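# Open a drill chuck by turning its sleeve

## Task

Rotate the chuck's sleeve in the opening direction until the jaws are spread farther apart than the bit's width. Anything that was already in the required state must still be so when the scene ends, and at the end neither hand may be holding anything.

## Robot and tools

Robot: two arms, left_arm and right_arm, each ending in a five-finger hand. right_arm has a right hand and left_arm a mirrored left hand. Bases (scene frame): left_arm at (-0.049, +0.284, +0.046) m, right_arm at (+0.050, -0.345, +0.048) m, both turned only slightly about z. A camera stand sits behind the arms. Loose objects can get brief pushes from outside. Cameras: cam_head_left, cam_head_right, cam_high, each 672x504.

Scene frame: origin at table-top height, halfway between the nominal bases; +z up, +x out over the table, +y toward left_arm. Reported end_effector_position (m) and end_effector_quat_wxyz are in this frame. Readings may be off by a few cm, more at long reach.

Hand point: a point fixed to the palm, 0.05 m in front of it and 0.15 m from the wrist face. Its +z runs along the straight fingers, +y points out of the palm, +x runs across the palm away from the thumb on the right hand but toward the thumb on the left hand. Straight fingertips lie about 0.06-0.07 m beyond the point along +z and 0.06 m behind it along -y. A wrist bracket on the little-finger side reaches 0.10 m across the palm and can strike objects.

Row layout (used by execute_actions and move): 28 numbers, each in [-1, 1], always for both arms: left_arm dx, dy, dz, rx, ry, rz; left hand little, ring, middle, index, thumb_bend, thumb_turn, force_limit, speed; then the same 14 for right_arm. The six pose numbers are an offset, not a pose: they count from that arm's current Hand target, along the Hand target's own axes. 1.0 equals 0.6 m for dx, dy, dz and 180 degrees for rx, ry, rz, which together form one rotation vector. Sending six zeros re-requests the current Hand target. Finger targets: +1 straight/open, -1 curled/closed. thumb_bend +1 straight, -1 fully bent; thumb_turn +1 beside the palm, -1 opposite the fingers. force_limit maps -1..+1 to about 0..10 N (0..15 N for the two thumb motors), the stopping force for a closing motor. speed rises from near zero at -1 to full at +0.48 and stays full to +1; full travel takes 0.49 s. Use speed -0.94 or lower for gentle grips. To leave a hand unchanged, repeat its last sent eight numbers; if none were sent yet this scene, send its hand_measured six values plus hand_force_limit and hand_speed. Thumb in front of palm, the hand grips things roughly 0.035-0.065 m thick, handles down to about 0.025 m.

execute_actions(actions, cameras): actions is a list of actions; each action is up to 15 rows at 1/30 s each, the last row repeated to fill 15 steps. Every row in an action is an offset from the Hand target at that action's start; repeating an offset in the next action moves further. An empty list returns images. cameras: list of names, ["all"], or [].

move(target, speed, blend, blocking, cameras): target is one 28-number row or up to 15 rows, all offsets from the same starting Hand targets. Straight-line paths, ending together, at least 0.5 s, cut off at 10 s. speed in m/s, 0.002-4.3, default 0.25 (turning limited to twice that in rad/s), one value or one per target. blend in m rounds corners (0 = stop at each). blocking=false returns after about 0.5 s while motion continues. Paths ignore obstacles and the other arm; avoid passing near an arm's own base. The result adds a move: line: done, off_target, moving, held or fault, plus limits such as paced or held.

wait(seconds 0-10): lets time pass holding commands. stop(): brakes a running move. zoom_image(camera, region [x0,y0,x1,y1], at most 504x504 px) enlarges part of the latest image. show_instructions(): shows reference pages. finished_scene(scene): ends the scene, irreversible.

Results: Hand target is the last commanded pose after clipping (orientation limited to within 40 degrees of the measured one each step). The arm often rests 1-3 cm (up to 5 cm) short, usually low; send the remaining distance as a further offset. hand_measured, hand_stopped_by (moving, target, force, stalled, fault) and hand_load_n (positive = pushed open) list the six motors in row order. Joint torques include gravity; readings are noisy with offsets. Joint ranges: waist ±2.880, shoulder 0 to 3.142, elbow 0 to 3.019, wrist pitch -1.693 to 1.571, wrist yaw ±1.571, wrist roll ±2.094 rad. MOTOR HOT appears at 85 °C; at 100 °C the arm drops for 30-60 s.

Avoid: fast contacts, pushing far past a contact, arms touching or one hand closing on the other, knocking objects off the work area, dropping or releasing moving parts, excessive finger load from twisting or pulling, long stretched-out holds that heat motors. A blocked arm keeps pressing; command it back past its hand point to relieve it. Before finishing, open both hands and withdraw.

Each tool is called after ">>>" as name(argument=value, ...) on one line, values as JSON.

Reference images:

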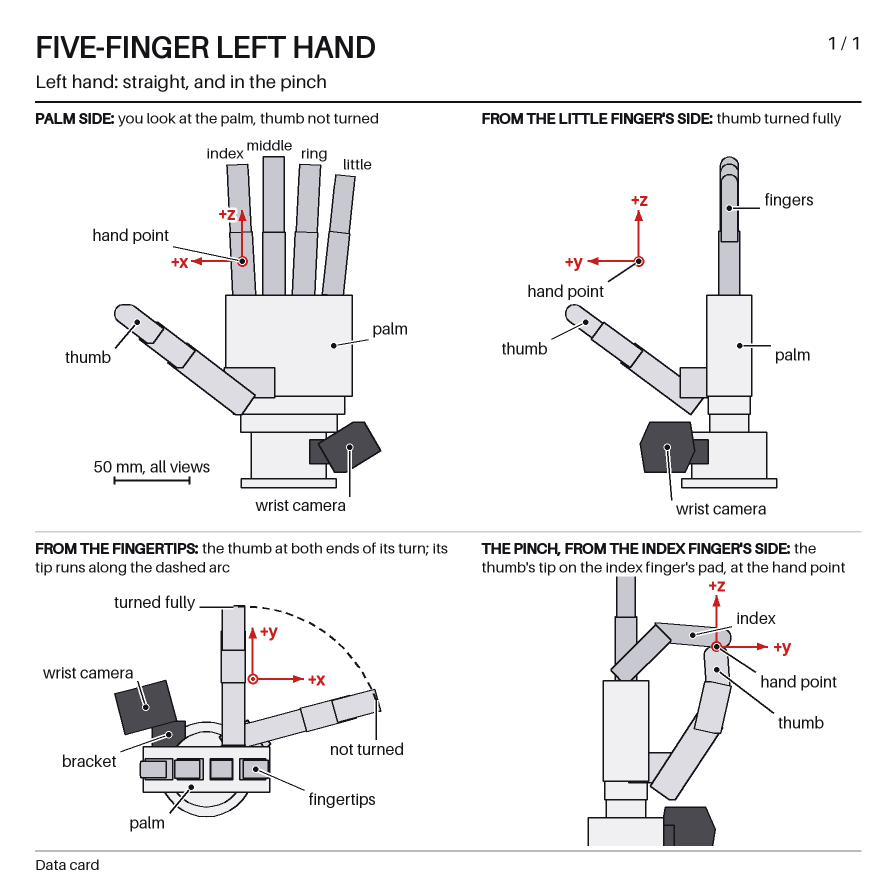

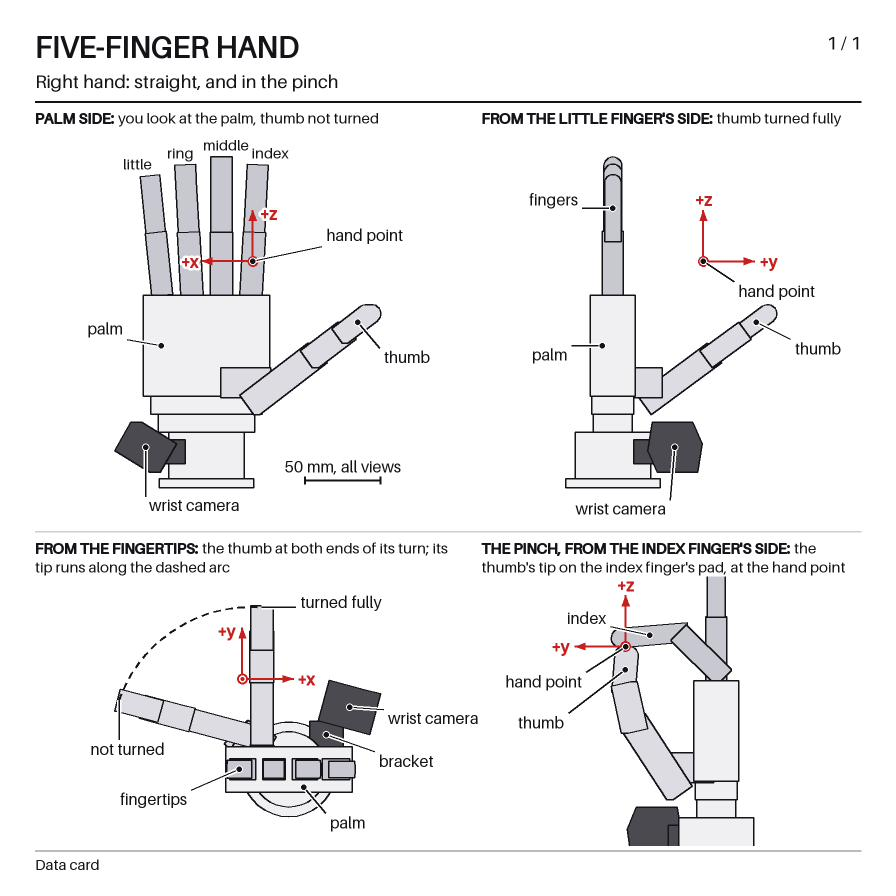

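## Session

>>> execute_actions(actions=[])

Scene clock: 0.00 s.
left_arm: end_effector_position=(+0.1739, +0.5838, +0.3716) hand_measured=(+1.000, +1.000, +1.000, +1.000, +1.000, +1.000) hand_load_n=(+0.0, +0.0, +0.0, +0.0, +0.0, +0.0) hand_stopped_by=(target, target, target, target, target, target) hand_force_limit=0.00 hand_speed=-0.80 end_effector_quat_wxyz=(-0.457, +0.678, -0.491, +0.299) | right_arm: end_effector_position=(+0.5360, -0.2895, +0.0931) hand_measured=(+1.000, +1.000, +1.000, +1.000, +1.000, +1.000) hand_load_n=(-0.5, +0.0, +0.0, +0.0, +0.0, +0.0) hand_stopped_by=(target, target, target, target, target, target) hand_force_limit=0.00 hand_speed=-0.80 end_effector_quat_wxyz=(-0.521, +0.832, -0.174, +0.078)
Joint positions: left_arm=[1.373 0.903 0.996 -0.742 0.842 0.563] | right_arm=[-0.149 1.746 1.075 -0.598 -1.087 -1.177]
Joint velocities: within noise
Joint torques (N m): no reading
Motor temperatures (°C): left_arm=[34 38 33 31 30 29] | right_arm=[34 33 28 34 31 30]
Heat: left arm: hottest shoulder 38 °C; right arm: hottest waist 34 °C.
Hand target: left_arm +0.1760, +0.5879, +0.3950; -0.478, +0.664, -0.495, +0.294 | right_arm +0.5517, -0.2918, +0.1094; -0.524, +0.831, -0.161, +0.098

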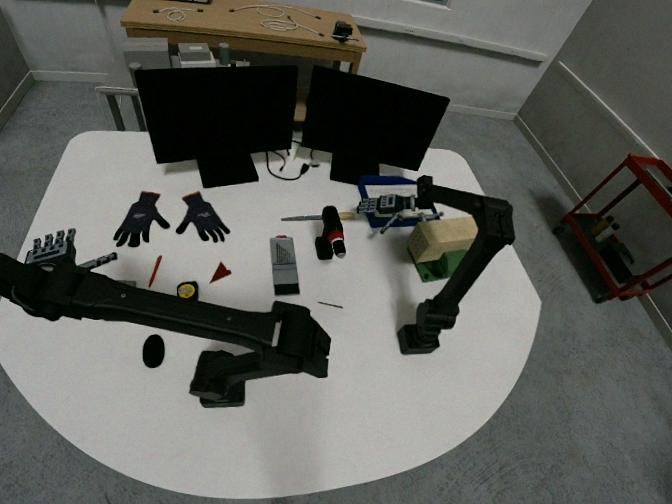

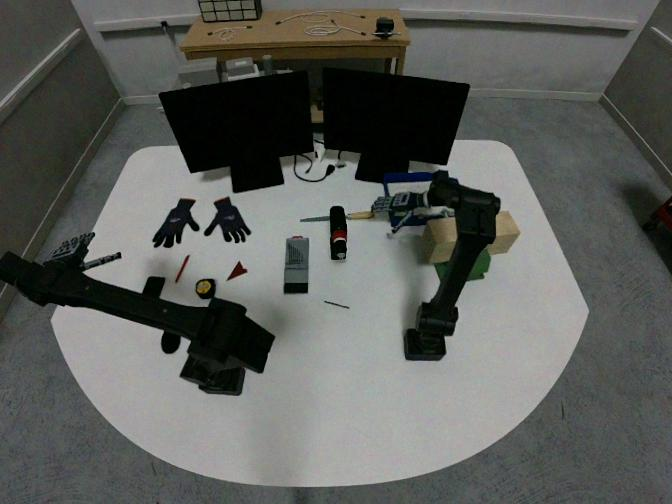

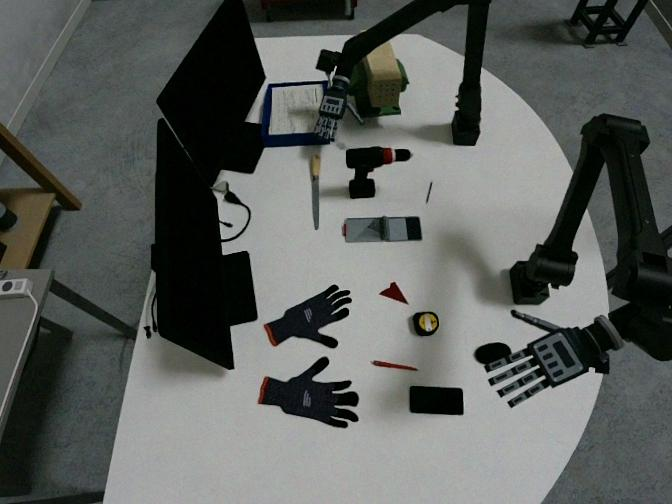

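>>> zoom_image(camera="cam_high", region=[320, 120, 460, 220])

>>> zoom_image(camera="cam_head_right", region=[270, 180, 410, 320])

>>> zoom_image(camera="cam_head_left", region=[260, 180, 400, 320])

Scaled by 3.600 from the camera's 672x504 image, which has a finer 960x720 frame.

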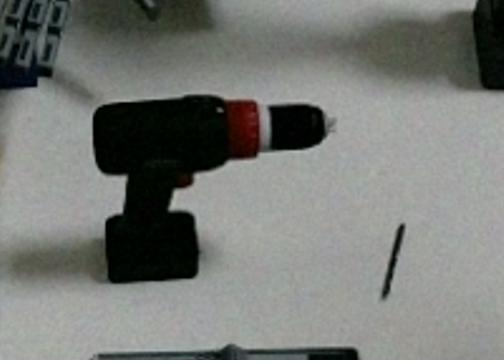

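Scaled by 3.600 from the camera's 672x504 image, which has a finer 960x720 frame.

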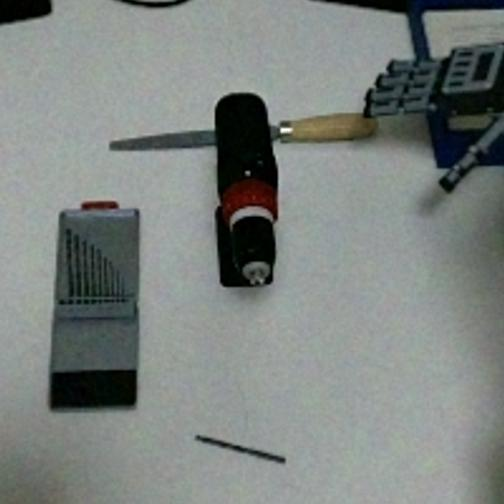

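Scaled by 3.600 from the camera's 672x504 image, which has a finer 960x720 frame.

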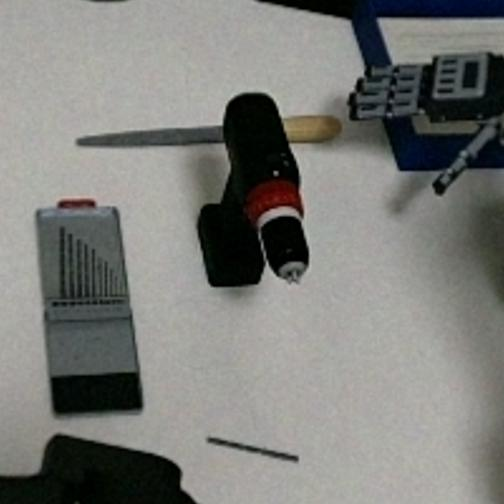

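>>> move(target=[0,0,0,0,0,0,1,1,1,1,1,1,0,-0.8,-0.182,-0.435,-0.209,0.140,-0.118,-0.029,1,1,1,1,1,1,0,-0.8], cameras=["all"])

Scene clock: 60.40 s.
left_arm: end_effector_position=(+0.1739, +0.5838, +0.3716) hand_measured=(+1.000, +1.000, +1.000, +1.000, +1.000, +1.000) hand_load_n=(+0.0, +0.0, +0.0, +0.0, +0.0, -0.5) hand_stopped_by=(target, target, target, target, target, target) hand_force_limit=0.00 hand_speed=-0.80 end_effector_quat_wxyz=(-0.457, +0.678, -0.491, +0.299) | right_arm: end_effector_position=(+0.4428, -0.2419, +0.3713) hand_measured=(+1.000, +1.000, +1.000, +1.000, +1.000, +1.000) hand_load_n=(+0.0, +0.0, -0.5, -0.5, +0.0, +0.0) hand_stopped_by=(target, target, target, target, target, target) hand_force_limit=0.00 hand_speed=-0.80 end_effector_quat_wxyz=(-0.673, +0.732, -0.099, +0.045)
Joint positions: left_arm=[1.373 0.903 0.996 -0.742 0.842 0.563] | right_arm=[-0.171 1.43 1.313 -1.677 -1.478 -1.727]
Joint torques (N m): left_arm=[0.97 -4.89 10.85 1.22 0.47 0.09] | right_arm=[-2.43 -10.64 14.46 -0.54 -0.93 -0.19]
Motor temperatures (°C): left_arm=[34 38 37 31 29 29] | right_arm=[33 35 33 34 32 29]
Heat: left arm: hottest shoulder 38 °C; right arm: hottest shoulder 35 °C.
Hand target: left_arm +0.1760, +0.5879, +0.3950; -0.478, +0.664, -0.495, +0.294 | right_arm +0.4517, -0.2522, +0.3996; -0.707, +0.707, +0.000, +0.001
Off the commanded pose: left_arm 0.024 m, 3 deg | right_arm 0.031 m, 13 deg.
joint sent to its limit (right arm) — joint 4 (wrist pitch), lower limit. The joint targets are off in position and orientation.
move: off_target (left_arm, right_arm)

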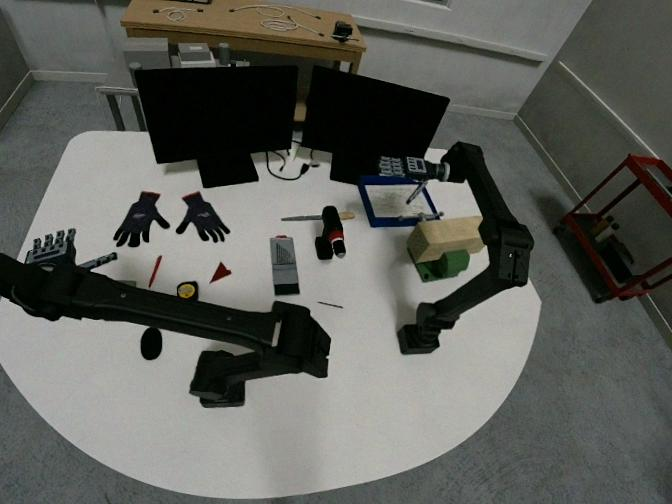

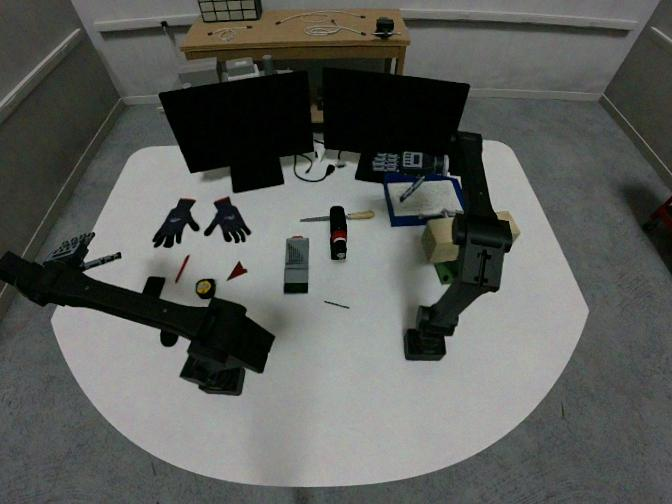

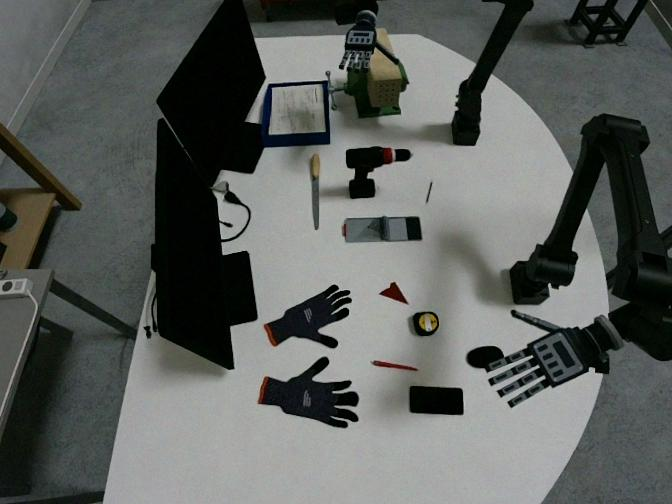

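>>> move(target=[0,0,0,0,0,0,1,1,1,1,1,1,0,-0.8,-0.236,0.08,0.203,0,0,0,1,1,1,1,1,1,0,-0.8], cameras=["all"])

Scene clock: 119.83 s.
left_arm: end_effector_position=(+0.1739, +0.5838, +0.3716) hand_measured=(+1.000, +1.000, +1.000, +1.000, +1.000, +1.000) hand_load_n=(+0.0, +0.0, +0.0, +0.0, +0.0, +0.0) hand_stopped_by=(target, target, target, target, target, target) hand_force_limit=0.00 hand_speed=-0.80 end_effector_quat_wxyz=(-0.457, +0.678, -0.491, +0.299) | right_arm: end_effector_position=(+0.3137, -0.1341, +0.3404) hand_measured=(+1.000, +1.000, +1.000, +1.000, +1.000, +1.000) hand_load_n=(+0.0, +0.0, +0.0, +0.0, +0.0, -0.5) hand_stopped_by=(target, target, target, target, target, target) hand_force_limit=0.00 hand_speed=-0.80 end_effector_quat_wxyz=(+0.700, -0.713, -0.016, +0.035)
Joint positions: left_arm=[1.373 0.903 0.996 -0.742 0.842 0.563] | right_arm=[0.119 1.222 1.002 -1.602 -1.553 -1.795]
Joint torques (N m): left_arm=[0.97 -5.01 10.82 1.21 0.46 0.1] | right_arm=[-0.5 -8.41 9.32 0.69 -1.08 0.05]
Heat: left arm: hottest elbow 39 °C; right arm: hottest elbow 37 °C.
Hand target: left_arm +0.1760, +0.5879, +0.3950; -0.478, +0.664, -0.495, +0.294 | right_arm +0.3104, -0.1302, +0.3514; +0.707, -0.707, +0.000, -0.001
Off the commanded pose: left_arm 0.024 m, 3 deg | right_arm 0.012 m, 5 deg.
joint sent to its limit (right arm) — joint 5 (wrist yaw), lower limit. The joint targets are off in position and orientation.
move: off_target (left_arm, right_arm)

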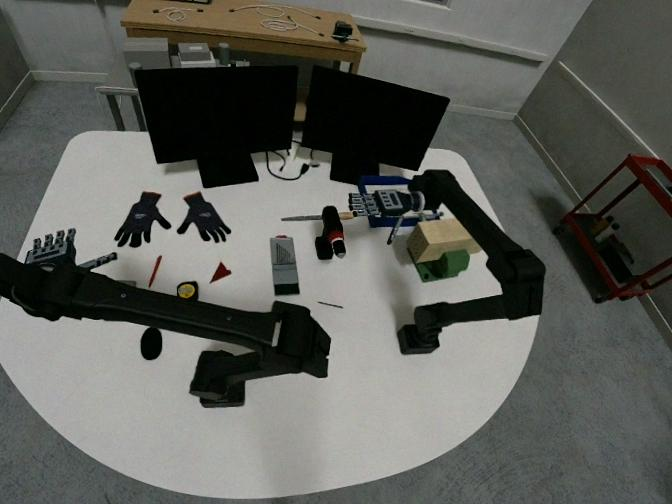

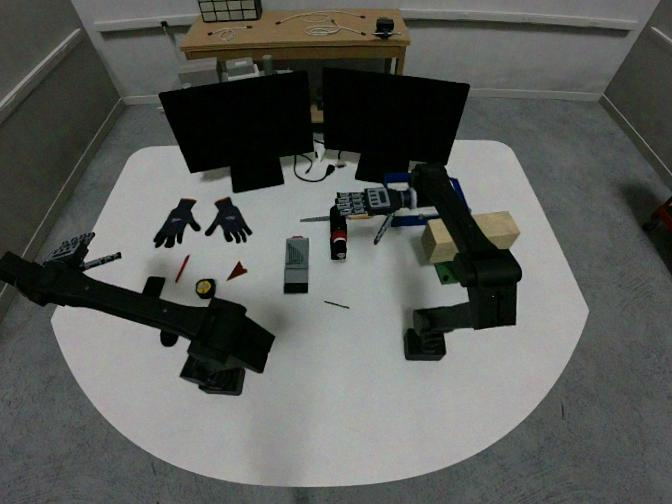

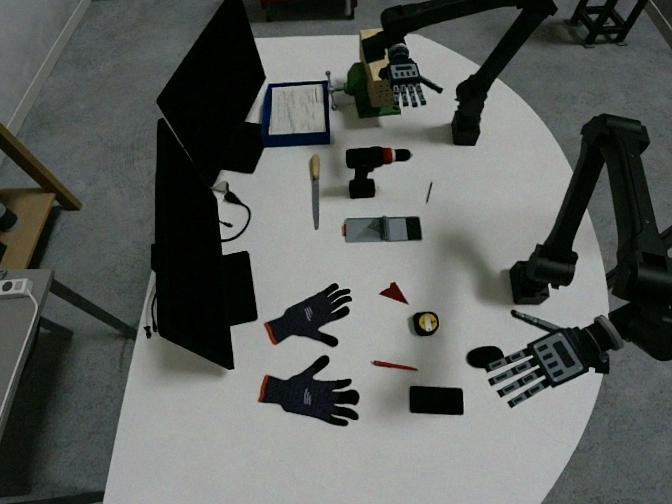

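>>> zoom_image(camera="cam_high", region=[330, 30, 470, 210])

>>> zoom_image(camera="cam_head_right", region=[290, 160, 430, 280])

>>> zoom_image(camera="cam_head_left", region=[290, 160, 430, 280])

Scaled by 2.800 from the camera's 672x504 image, which has a finer 960x720 frame.

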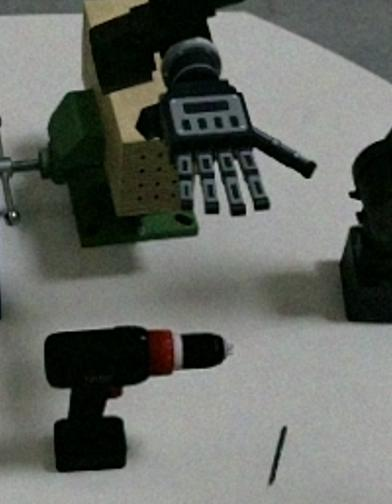

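Scaled by 3.600 from the camera's 672x504 image, which has a finer 960x720 frame.

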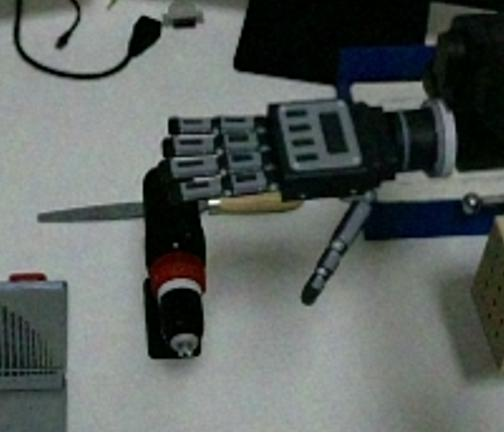

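Scaled by 3.600 from the camera's 672x504 image, which has a finer 960x720 frame.

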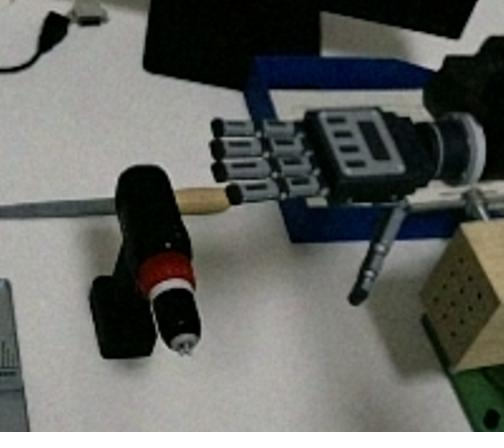

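>>> move(target=[0,0,0,0,0,0,1,1,1,1,1,1,0,-0.8,0.0167,0.117,0.05,-0.0556,0,0,1,1,1,1,1,-1,0,0], cameras=["all"])

>>> zoom_image(camera="cam_high", region=[330, 60, 450, 210])

>>> zoom_image(camera="cam_head_right", region=[290, 160, 430, 280])

>>> zoom_image(camera="cam_head_left", region=[290, 160, 430, 280])

Scene clock: 167.60 s.
left_arm: end_effector_position=(+0.1739, +0.5838, +0.3716) hand_measured=(+1.000, +1.000, +1.000, +1.000, +1.000, +1.000) hand_load_n=(+0.0, +0.0, -0.5, +0.0, +0.0, -0.5) hand_stopped_by=(target, target, target, target, target, target) hand_force_limit=0.00 hand_speed=-0.80 end_effector_quat_wxyz=(-0.457, +0.678, -0.491, +0.299) | right_arm: end_effector_position=(+0.3220, -0.1062, +0.2691) hand_measured=(+1.000, +1.000, +1.000, +1.000, +1.000, -1.000) hand_load_n=(+0.0, -0.5, +0.0, +0.0, +0.0, +0.0) hand_stopped_by=(target, target, target, target, target, target) hand_force_limit=0.00 hand_speed=0.00 end_effector_quat_wxyz=(-0.637, +0.770, -0.024, -0.014)
Joint positions: left_arm=[1.373 0.903 0.996 -0.742 0.842 0.563] | right_arm=[0.243 1.062 0.719 -0.422 -1.295 -0.692]
Joint torques (N m): left_arm=[0.97 -4.89 10.85 1.25 0.47 0.1] | right_arm=[-0.21 -7 10.19 2.51 -0.38 0.06]
Heat: left arm: hottest elbow 40 °C; right arm: hottest elbow 35 °C.
Hand target: left_arm +0.1760, +0.5879, +0.3950; -0.478, +0.664, -0.495, +0.294 | right_arm +0.3205, -0.1002, +0.2812; -0.642, +0.766, +0.000, +0.001
Off the commanded pose: left_arm 0.024 m, 3 deg | right_arm 0.014 m, 3 deg.
move: off_target (left_arm, right_arm)

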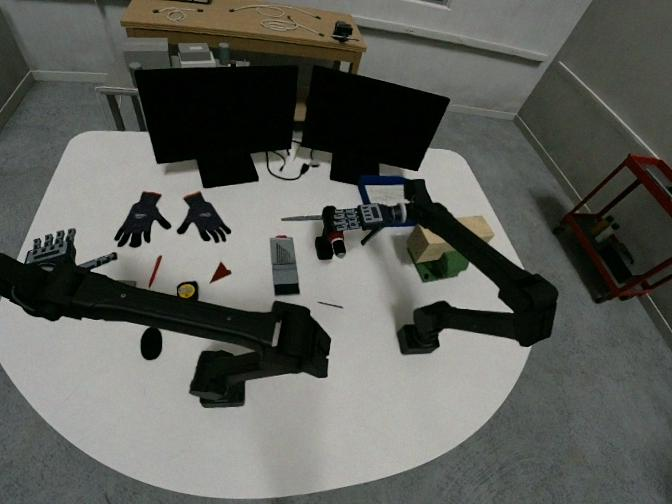

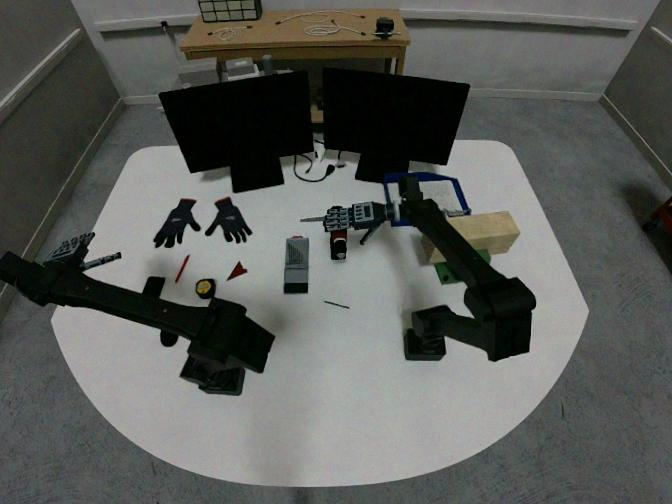

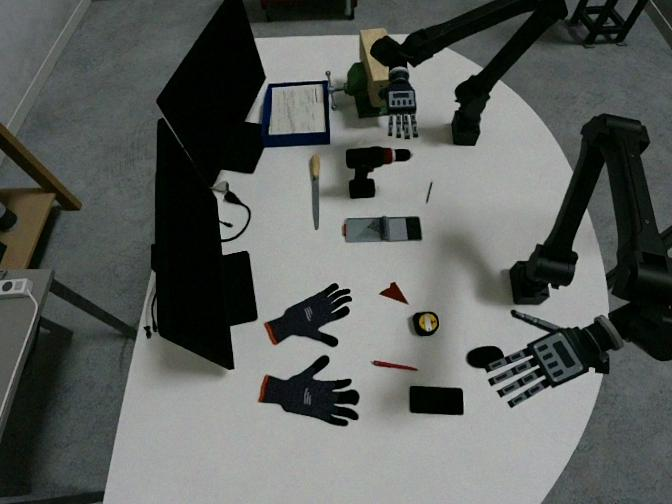

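Scaled by 3.360 from the camera's 672x504 image, which has a finer 960x720 frame.

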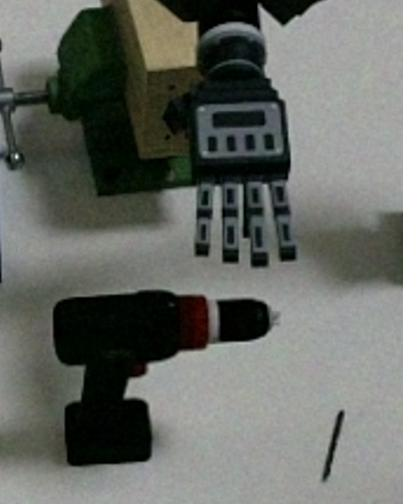

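Scaled by 3.600 from the camera's 672x504 image, which has a finer 960x720 frame.

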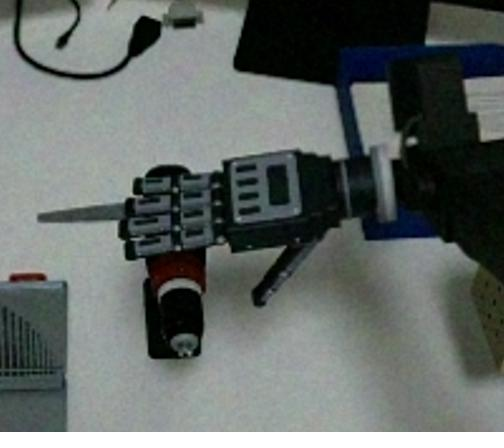

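Scaled by 3.600 from the camera's 672x504 image, which has a finer 960x720 frame.

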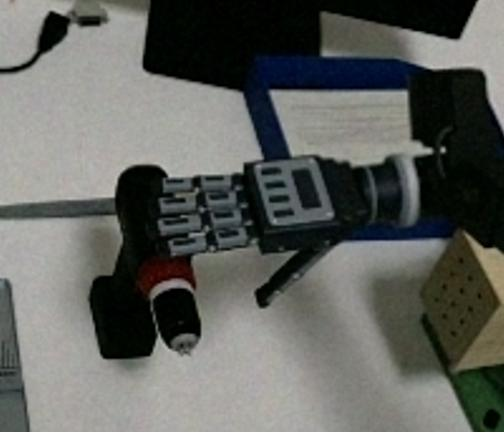

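>>> move(target=[0,0,0,0,0,0,1,1,1,1,1,1,0,-0.8,0.0183,0.109,0.043,0,0,0,1,1,1,1,1,-1,0,0], speed=0.08, cameras=["all"])

>>> zoom_image(camera="cam_high", region=[330, 60, 450, 210])

>>> zoom_image(camera="cam_head_right", region=[290, 160, 430, 280])

>>> zoom_image(camera="cam_head_left", region=[290, 160, 430, 280])

Scene clock: 187.47 s.
left_arm: end_effector_position=(+0.1739, +0.5838, +0.3716) hand_measured=(+1.000, +1.000, +1.000, +1.000, +1.000, +1.000) hand_load_n=(+0.0, +0.0, +0.0, +0.0, +0.0, +0.0) hand_stopped_by=(target, target, target, target, target, target) hand_force_limit=0.00 hand_speed=-0.80 end_effector_quat_wxyz=(-0.457, +0.678, -0.491, +0.299) | right_arm: end_effector_position=(+0.3312, -0.0941, +0.2102) hand_measured=(+1.000, +1.000, +1.000, +1.000, +1.000, -1.000) hand_load_n=(-0.5, +0.0, +0.0, +0.0, +0.0, +0.0) hand_stopped_by=(target, target, target, target, target, target) hand_force_limit=0.00 hand_speed=0.00 end_effector_quat_wxyz=(-0.639, +0.769, -0.014, -0.001)
Joint positions: left_arm=[1.373 0.903 0.996 -0.742 0.842 0.563] | right_arm=[0.276 1.17 0.604 -0.092 -1.268 -0.615]
Joint torques (N m): left_arm=[0.97 -4.84 10.82 1.2 0.46 0.1] | right_arm=[-0.15 -5.19 9.26 2.61 -0.29 0.07]
Heat: left arm: hottest elbow 40 °C; right arm: hottest shoulder 34 °C.
Hand target: left_arm +0.1760, +0.5879, +0.3950; -0.478, +0.664, -0.495, +0.294 | right_arm +0.3316, -0.0863, +0.2123; -0.642, +0.766, +0.000, +0.001
Off the commanded pose: left_arm 0.024 m, 3 deg | right_arm 0.008 m, 2 deg.
move: off_target (left_arm)

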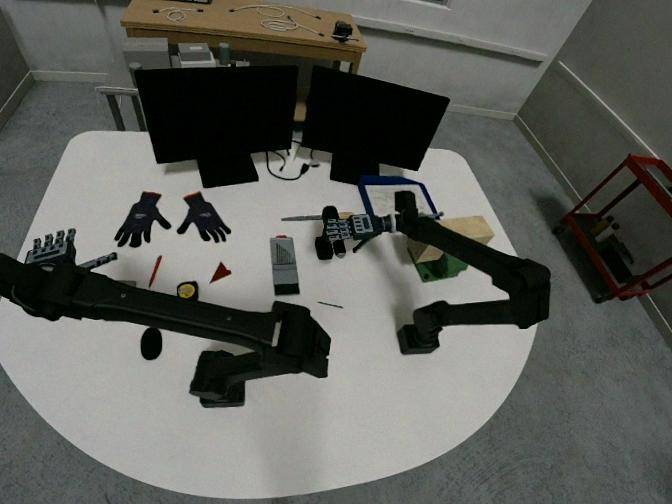

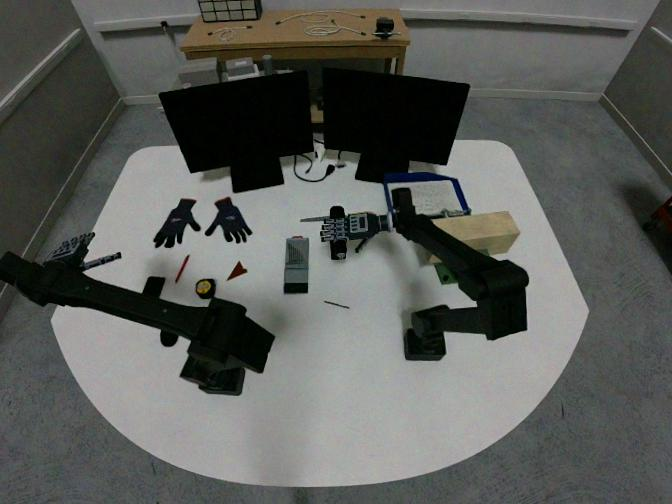

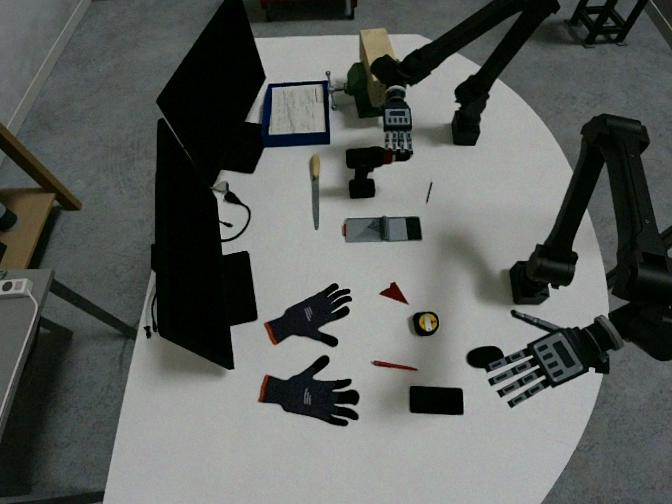

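Scaled by 3.360 from the camera's 672x504 image, which has a finer 960x720 frame.

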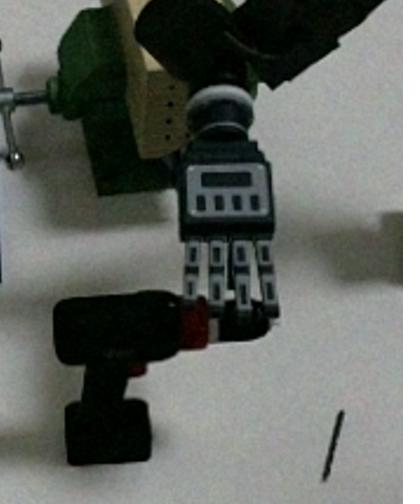

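Scaled by 3.600 from the camera's 672x504 image, which has a finer 960x720 frame.

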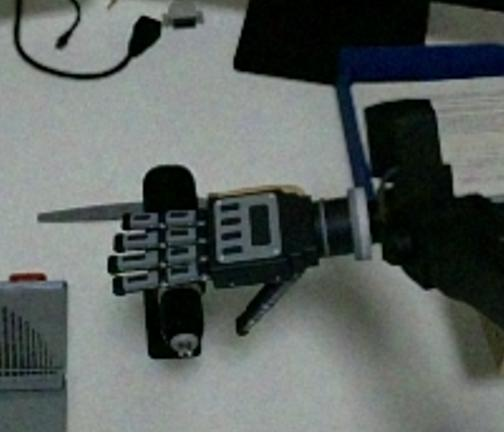

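Scaled by 3.600 from the camera's 672x504 image, which has a finer 960x720 frame.

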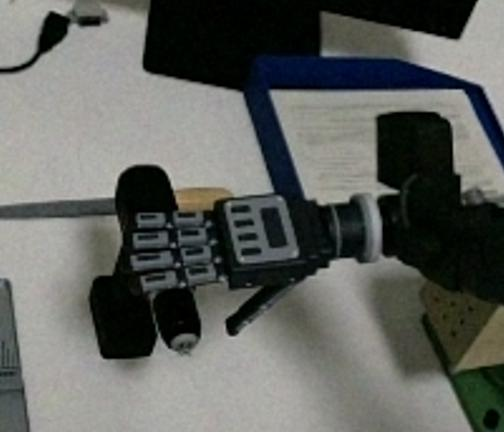

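>>> move(target=[[0,0,0,0,0,0,1,1,1,1,1,1,0,-0.8,0,0.02,0.0307,0,0,0,1,1,1,1,1,-1,0,0],[0,0,0,0,0,0,1,1,1,1,1,1,0,-0.8,0,0.02,0.0307,0,0,0,1,1,0.4,0.4,0.5,-1,0,-0.5]], speed=0.08, cameras=["all"])

>>> zoom_image(camera="cam_high", region=[330, 60, 450, 210])

>>> zoom_image(camera="cam_head_right", region=[290, 160, 430, 280])

Scene clock: 199.50 s.
left_arm: end_effector_position=(+0.1739, +0.5838, +0.3716) hand_measured=(+1.000, +1.000, +1.000, +1.000, +1.000, +1.000) hand_load_n=(+0.0, +0.0, +0.0, +0.0, +0.0, -0.5) hand_stopped_by=(target, target, target, target, target, target) hand_force_limit=0.00 hand_speed=-0.80 end_effector_quat_wxyz=(-0.457, +0.678, -0.491, +0.299) | right_arm: end_effector_position=(+0.3298, -0.0787, +0.1913) hand_measured=(+1.000, +1.000, +0.400, +0.400, +0.500, -1.000) hand_load_n=(-0.5, +0.0, +0.0, +0.0, +0.5, +0.0) hand_stopped_by=(target, target, target, target, target, target) hand_force_limit=0.00 hand_speed=-0.50 end_effector_quat_wxyz=(-0.637, +0.770, -0.017, -0.003)
Joint positions: left_arm=[1.373 0.903 0.996 -0.742 0.842 0.563] | right_arm=[0.325 1.217 0.569 0.061 -1.225 -0.533]
Joint torques (N m): left_arm=[0.91 -4.84 10.85 1.25 0.46 0.1] | right_arm=[-0.21 -5.48 9.43 2.8 -0.36 0.07]
Heat: left arm: hottest elbow 40 °C; right arm: hottest elbow 34 °C.
Hand target: left_arm +0.1760, +0.5879, +0.3950; -0.478, +0.664, -0.495, +0.294 | right_arm +0.3316, -0.0702, +0.1972; -0.642, +0.766, +0.000, +0.001
Off the commanded pose: left_arm 0.024 m, 3 deg | right_arm 0.011 m, 2 deg.
move: off_target (left_arm, right_arm)

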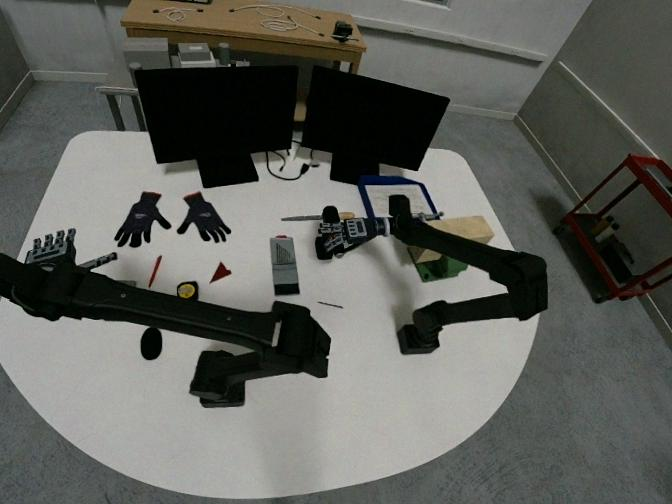

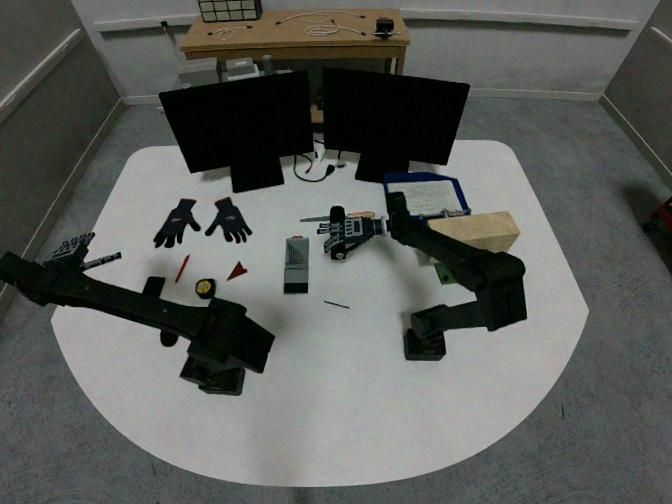

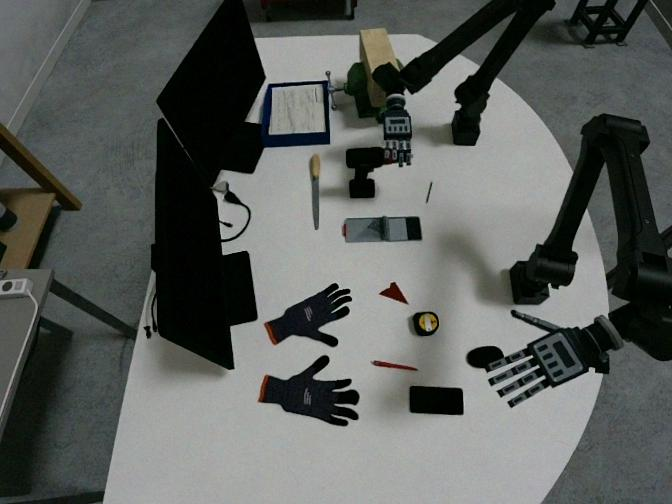

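Scaled by 3.360 from the camera's 672x504 image, which has a finer 960x720 frame.

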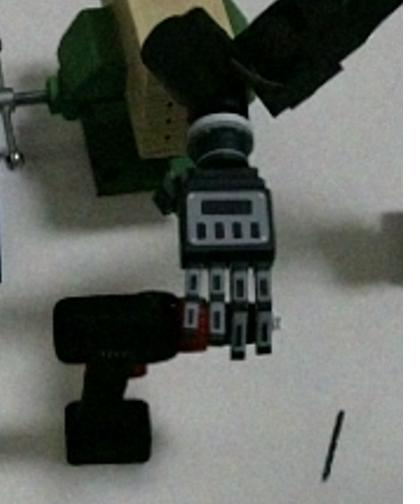

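Scaled by 3.600 from the camera's 672x504 image, which has a finer 960x720 frame.

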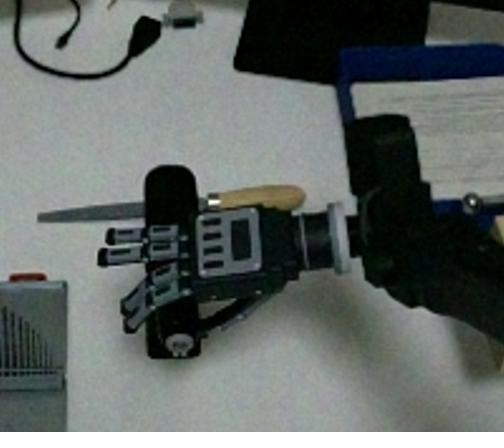

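>>> move(target=[0,0,0,0,0,0,1,1,1,1,1,1,0,-0.8,0,0,0,0,0,0,1,1,-0.5,-0.5,-0.5,-1,-0.2,-0.85], speed=0.05, cameras=["all"])

>>> zoom_image(camera="cam_high", region=[330, 60, 450, 210])

>>> zoom_image(camera="cam_head_right", region=[290, 160, 430, 280])

Scene clock: 205.50 s.
left_arm: end_effector_position=(+0.1739, +0.5838, +0.3716) hand_measured=(+1.000, +1.000, +1.000, +1.000, +1.000, +1.000) hand_load_n=(+0.0, +0.0, +0.0, +0.0, +0.0, -0.5) hand_stopped_by=(target, target, target, target, target, target) hand_force_limit=0.00 hand_speed=-0.80 end_effector_quat_wxyz=(-0.457, +0.678, -0.491, +0.299) | right_arm: end_effector_position=(+0.3301, -0.0790, +0.1897) hand_measured=(+1.000, +1.000, +0.180, +0.168, +0.384, -1.000) hand_load_n=(+0.0, +0.0, +1.5, +7.5, +6.0, +0.5) hand_stopped_by=(target, target, force, force, force, target) hand_force_limit=-0.20 hand_speed=-0.85 end_effector_quat_wxyz=(-0.637, +0.771, -0.015, -0.001)
Joint positions: left_arm=[1.373 0.903 0.996 -0.742 0.842 0.563] | right_arm=[0.325 1.219 0.568 0.061 -1.223 -0.542]
Joint torques (N m): left_arm=[1.03 -4.89 10.84 1.25 0.46 0.09] | right_arm=[-0.5 -5.48 9.46 2.77 -0.4 0.05]
Heat: left arm: hottest elbow 40 °C; right arm: hottest elbow 34 °C.
Hand target: left_arm +0.1760, +0.5879, +0.3950; -0.478, +0.664, -0.495, +0.294 | right_arm +0.3316, -0.0702, +0.1972; -0.642, +0.766, +0.000, +0.001
Off the commanded pose: left_arm 0.024 m, 3 deg | right_arm 0.012 m, 2 deg.
move: off_target (left_arm, right_arm)

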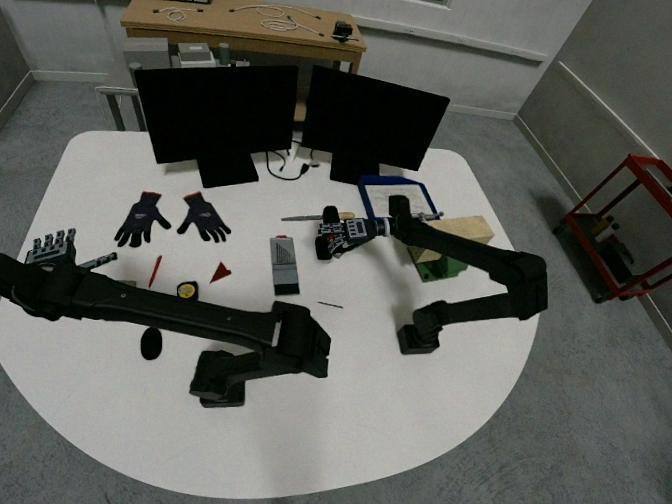

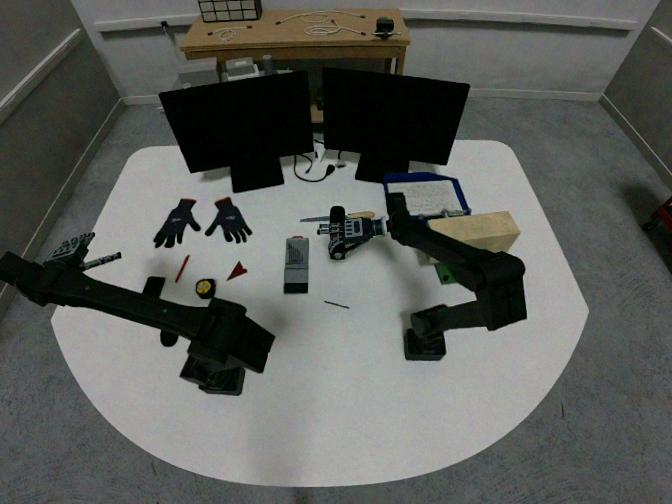

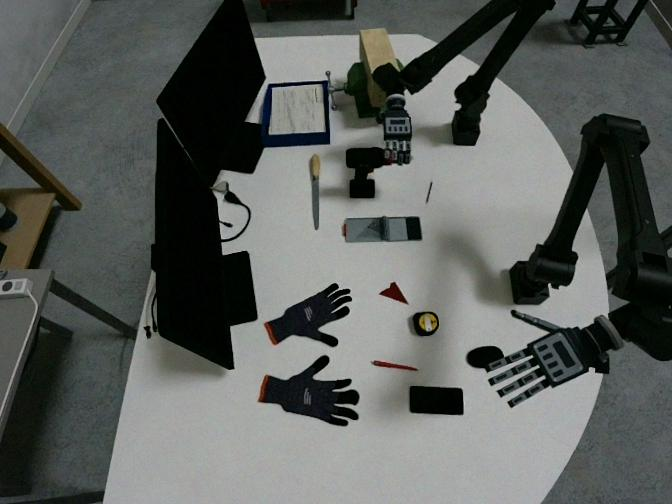

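Scaled by 3.360 from the camera's 672x504 image, which has a finer 960x720 frame.

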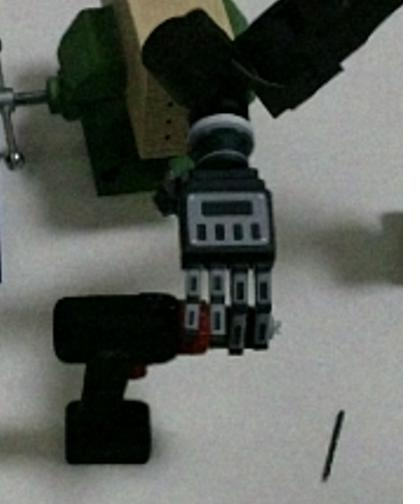

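Scaled by 3.600 from the camera's 672x504 image, which has a finer 960x720 frame.

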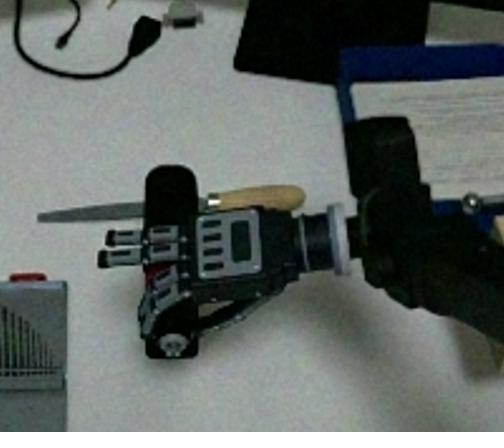

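>>> move(target=[0,0,0,0,0,0,1,1,1,1,1,1,0,-0.8,0,-0.003,0.0035,-0.1667,0,0,1,1,-0.5,-0.5,-0.5,-1,-0.2,-0.85], speed=0.1, cameras=["all"])

>>> zoom_image(camera="cam_high", region=[330, 60, 450, 210])

>>> zoom_image(camera="cam_head_right", region=[290, 160, 430, 280])

Scene clock: 217.67 s.
left_arm: end_effector_position=(+0.1739, +0.5838, +0.3716) hand_measured=(+1.000, +1.000, +1.000, +1.000, +1.000, +1.000) hand_load_n=(+0.0, +0.0, +0.0, +0.0, +0.0, -0.5) hand_stopped_by=(target, target, target, target, target, target) hand_force_limit=0.00 hand_speed=-0.80 end_effector_quat_wxyz=(-0.457, +0.678, -0.491, +0.299) | right_arm: end_effector_position=(+0.3064, -0.0837, +0.1690) hand_measured=(+1.000, +1.000, +0.180, +0.166, +0.384, -1.000) hand_load_n=(+0.0, +0.0, +0.0, +2.5, +3.5, +0.0) hand_stopped_by=(target, target, force, force, force, target) hand_force_limit=-0.20 hand_speed=-0.85 end_effector_quat_wxyz=(-0.407, +0.913, -0.027, -0.028)
Joint positions: left_arm=[1.373 0.903 0.996 -0.742 0.842 0.563] | right_arm=[0.536 1.211 0.808 -0.72 -0.737 -0.85]
Joint torques (N m): left_arm=[0.91 -4.84 10.85 1.22 0.46 0.1] | right_arm=[-0.38 -6.24 16.02 0.61 -0.33 -0.24]
Heat: left arm: hottest elbow 40 °C; right arm: hottest elbow 34 °C.
Hand target: left_arm +0.1760, +0.5879, +0.3950; -0.478, +0.664, -0.495, +0.294 | right_arm +0.3316, -0.0678, +0.1986; -0.422, +0.907, -0.001, +0.001
Off the commanded pose: left_arm 0.024 m, 3 deg | right_arm 0.042 m, 5 deg.
move: off_target (left_arm, right_arm)

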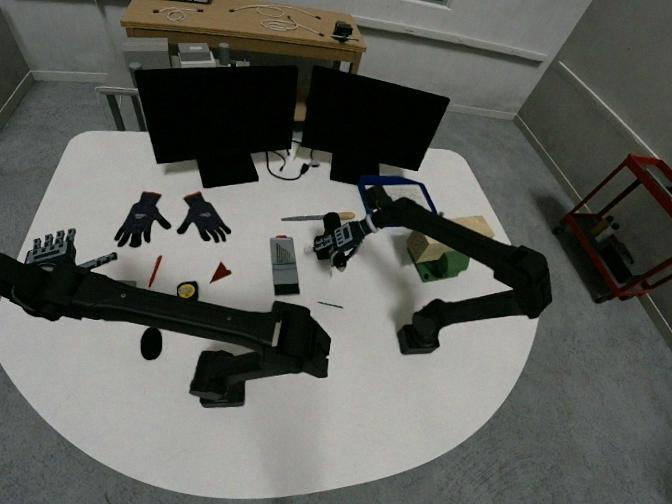

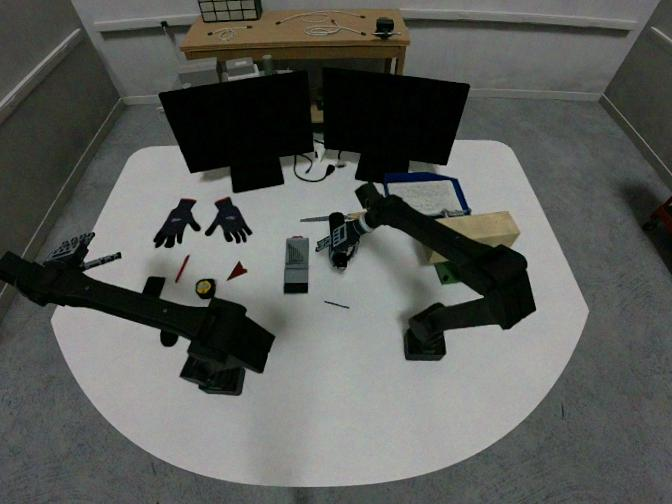

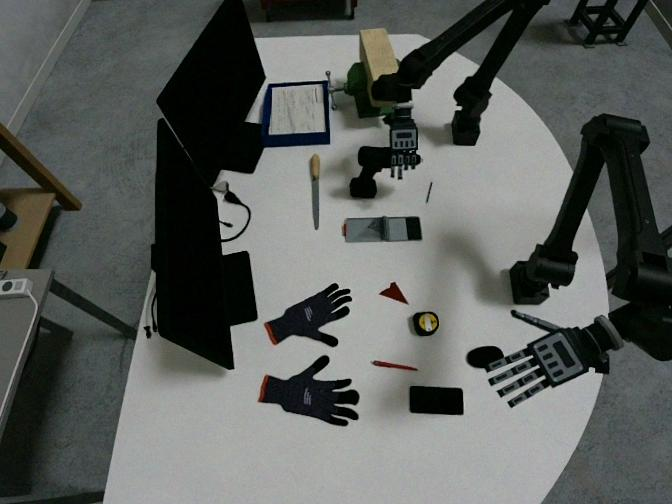

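Scaled by 3.360 from the camera's 672x504 image, which has a finer 960x720 frame.

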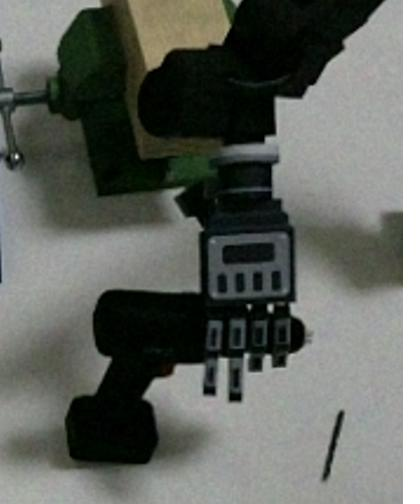

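Scaled by 3.600 from the camera's 672x504 image, which has a finer 960x720 frame.

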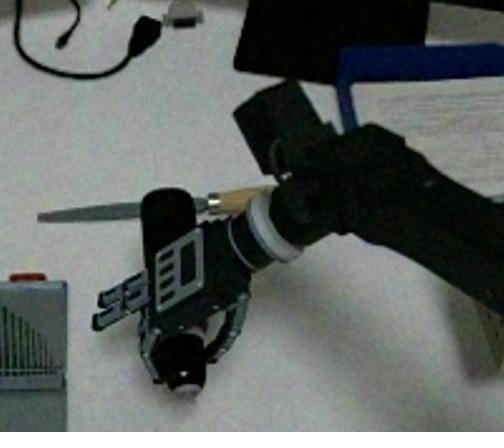

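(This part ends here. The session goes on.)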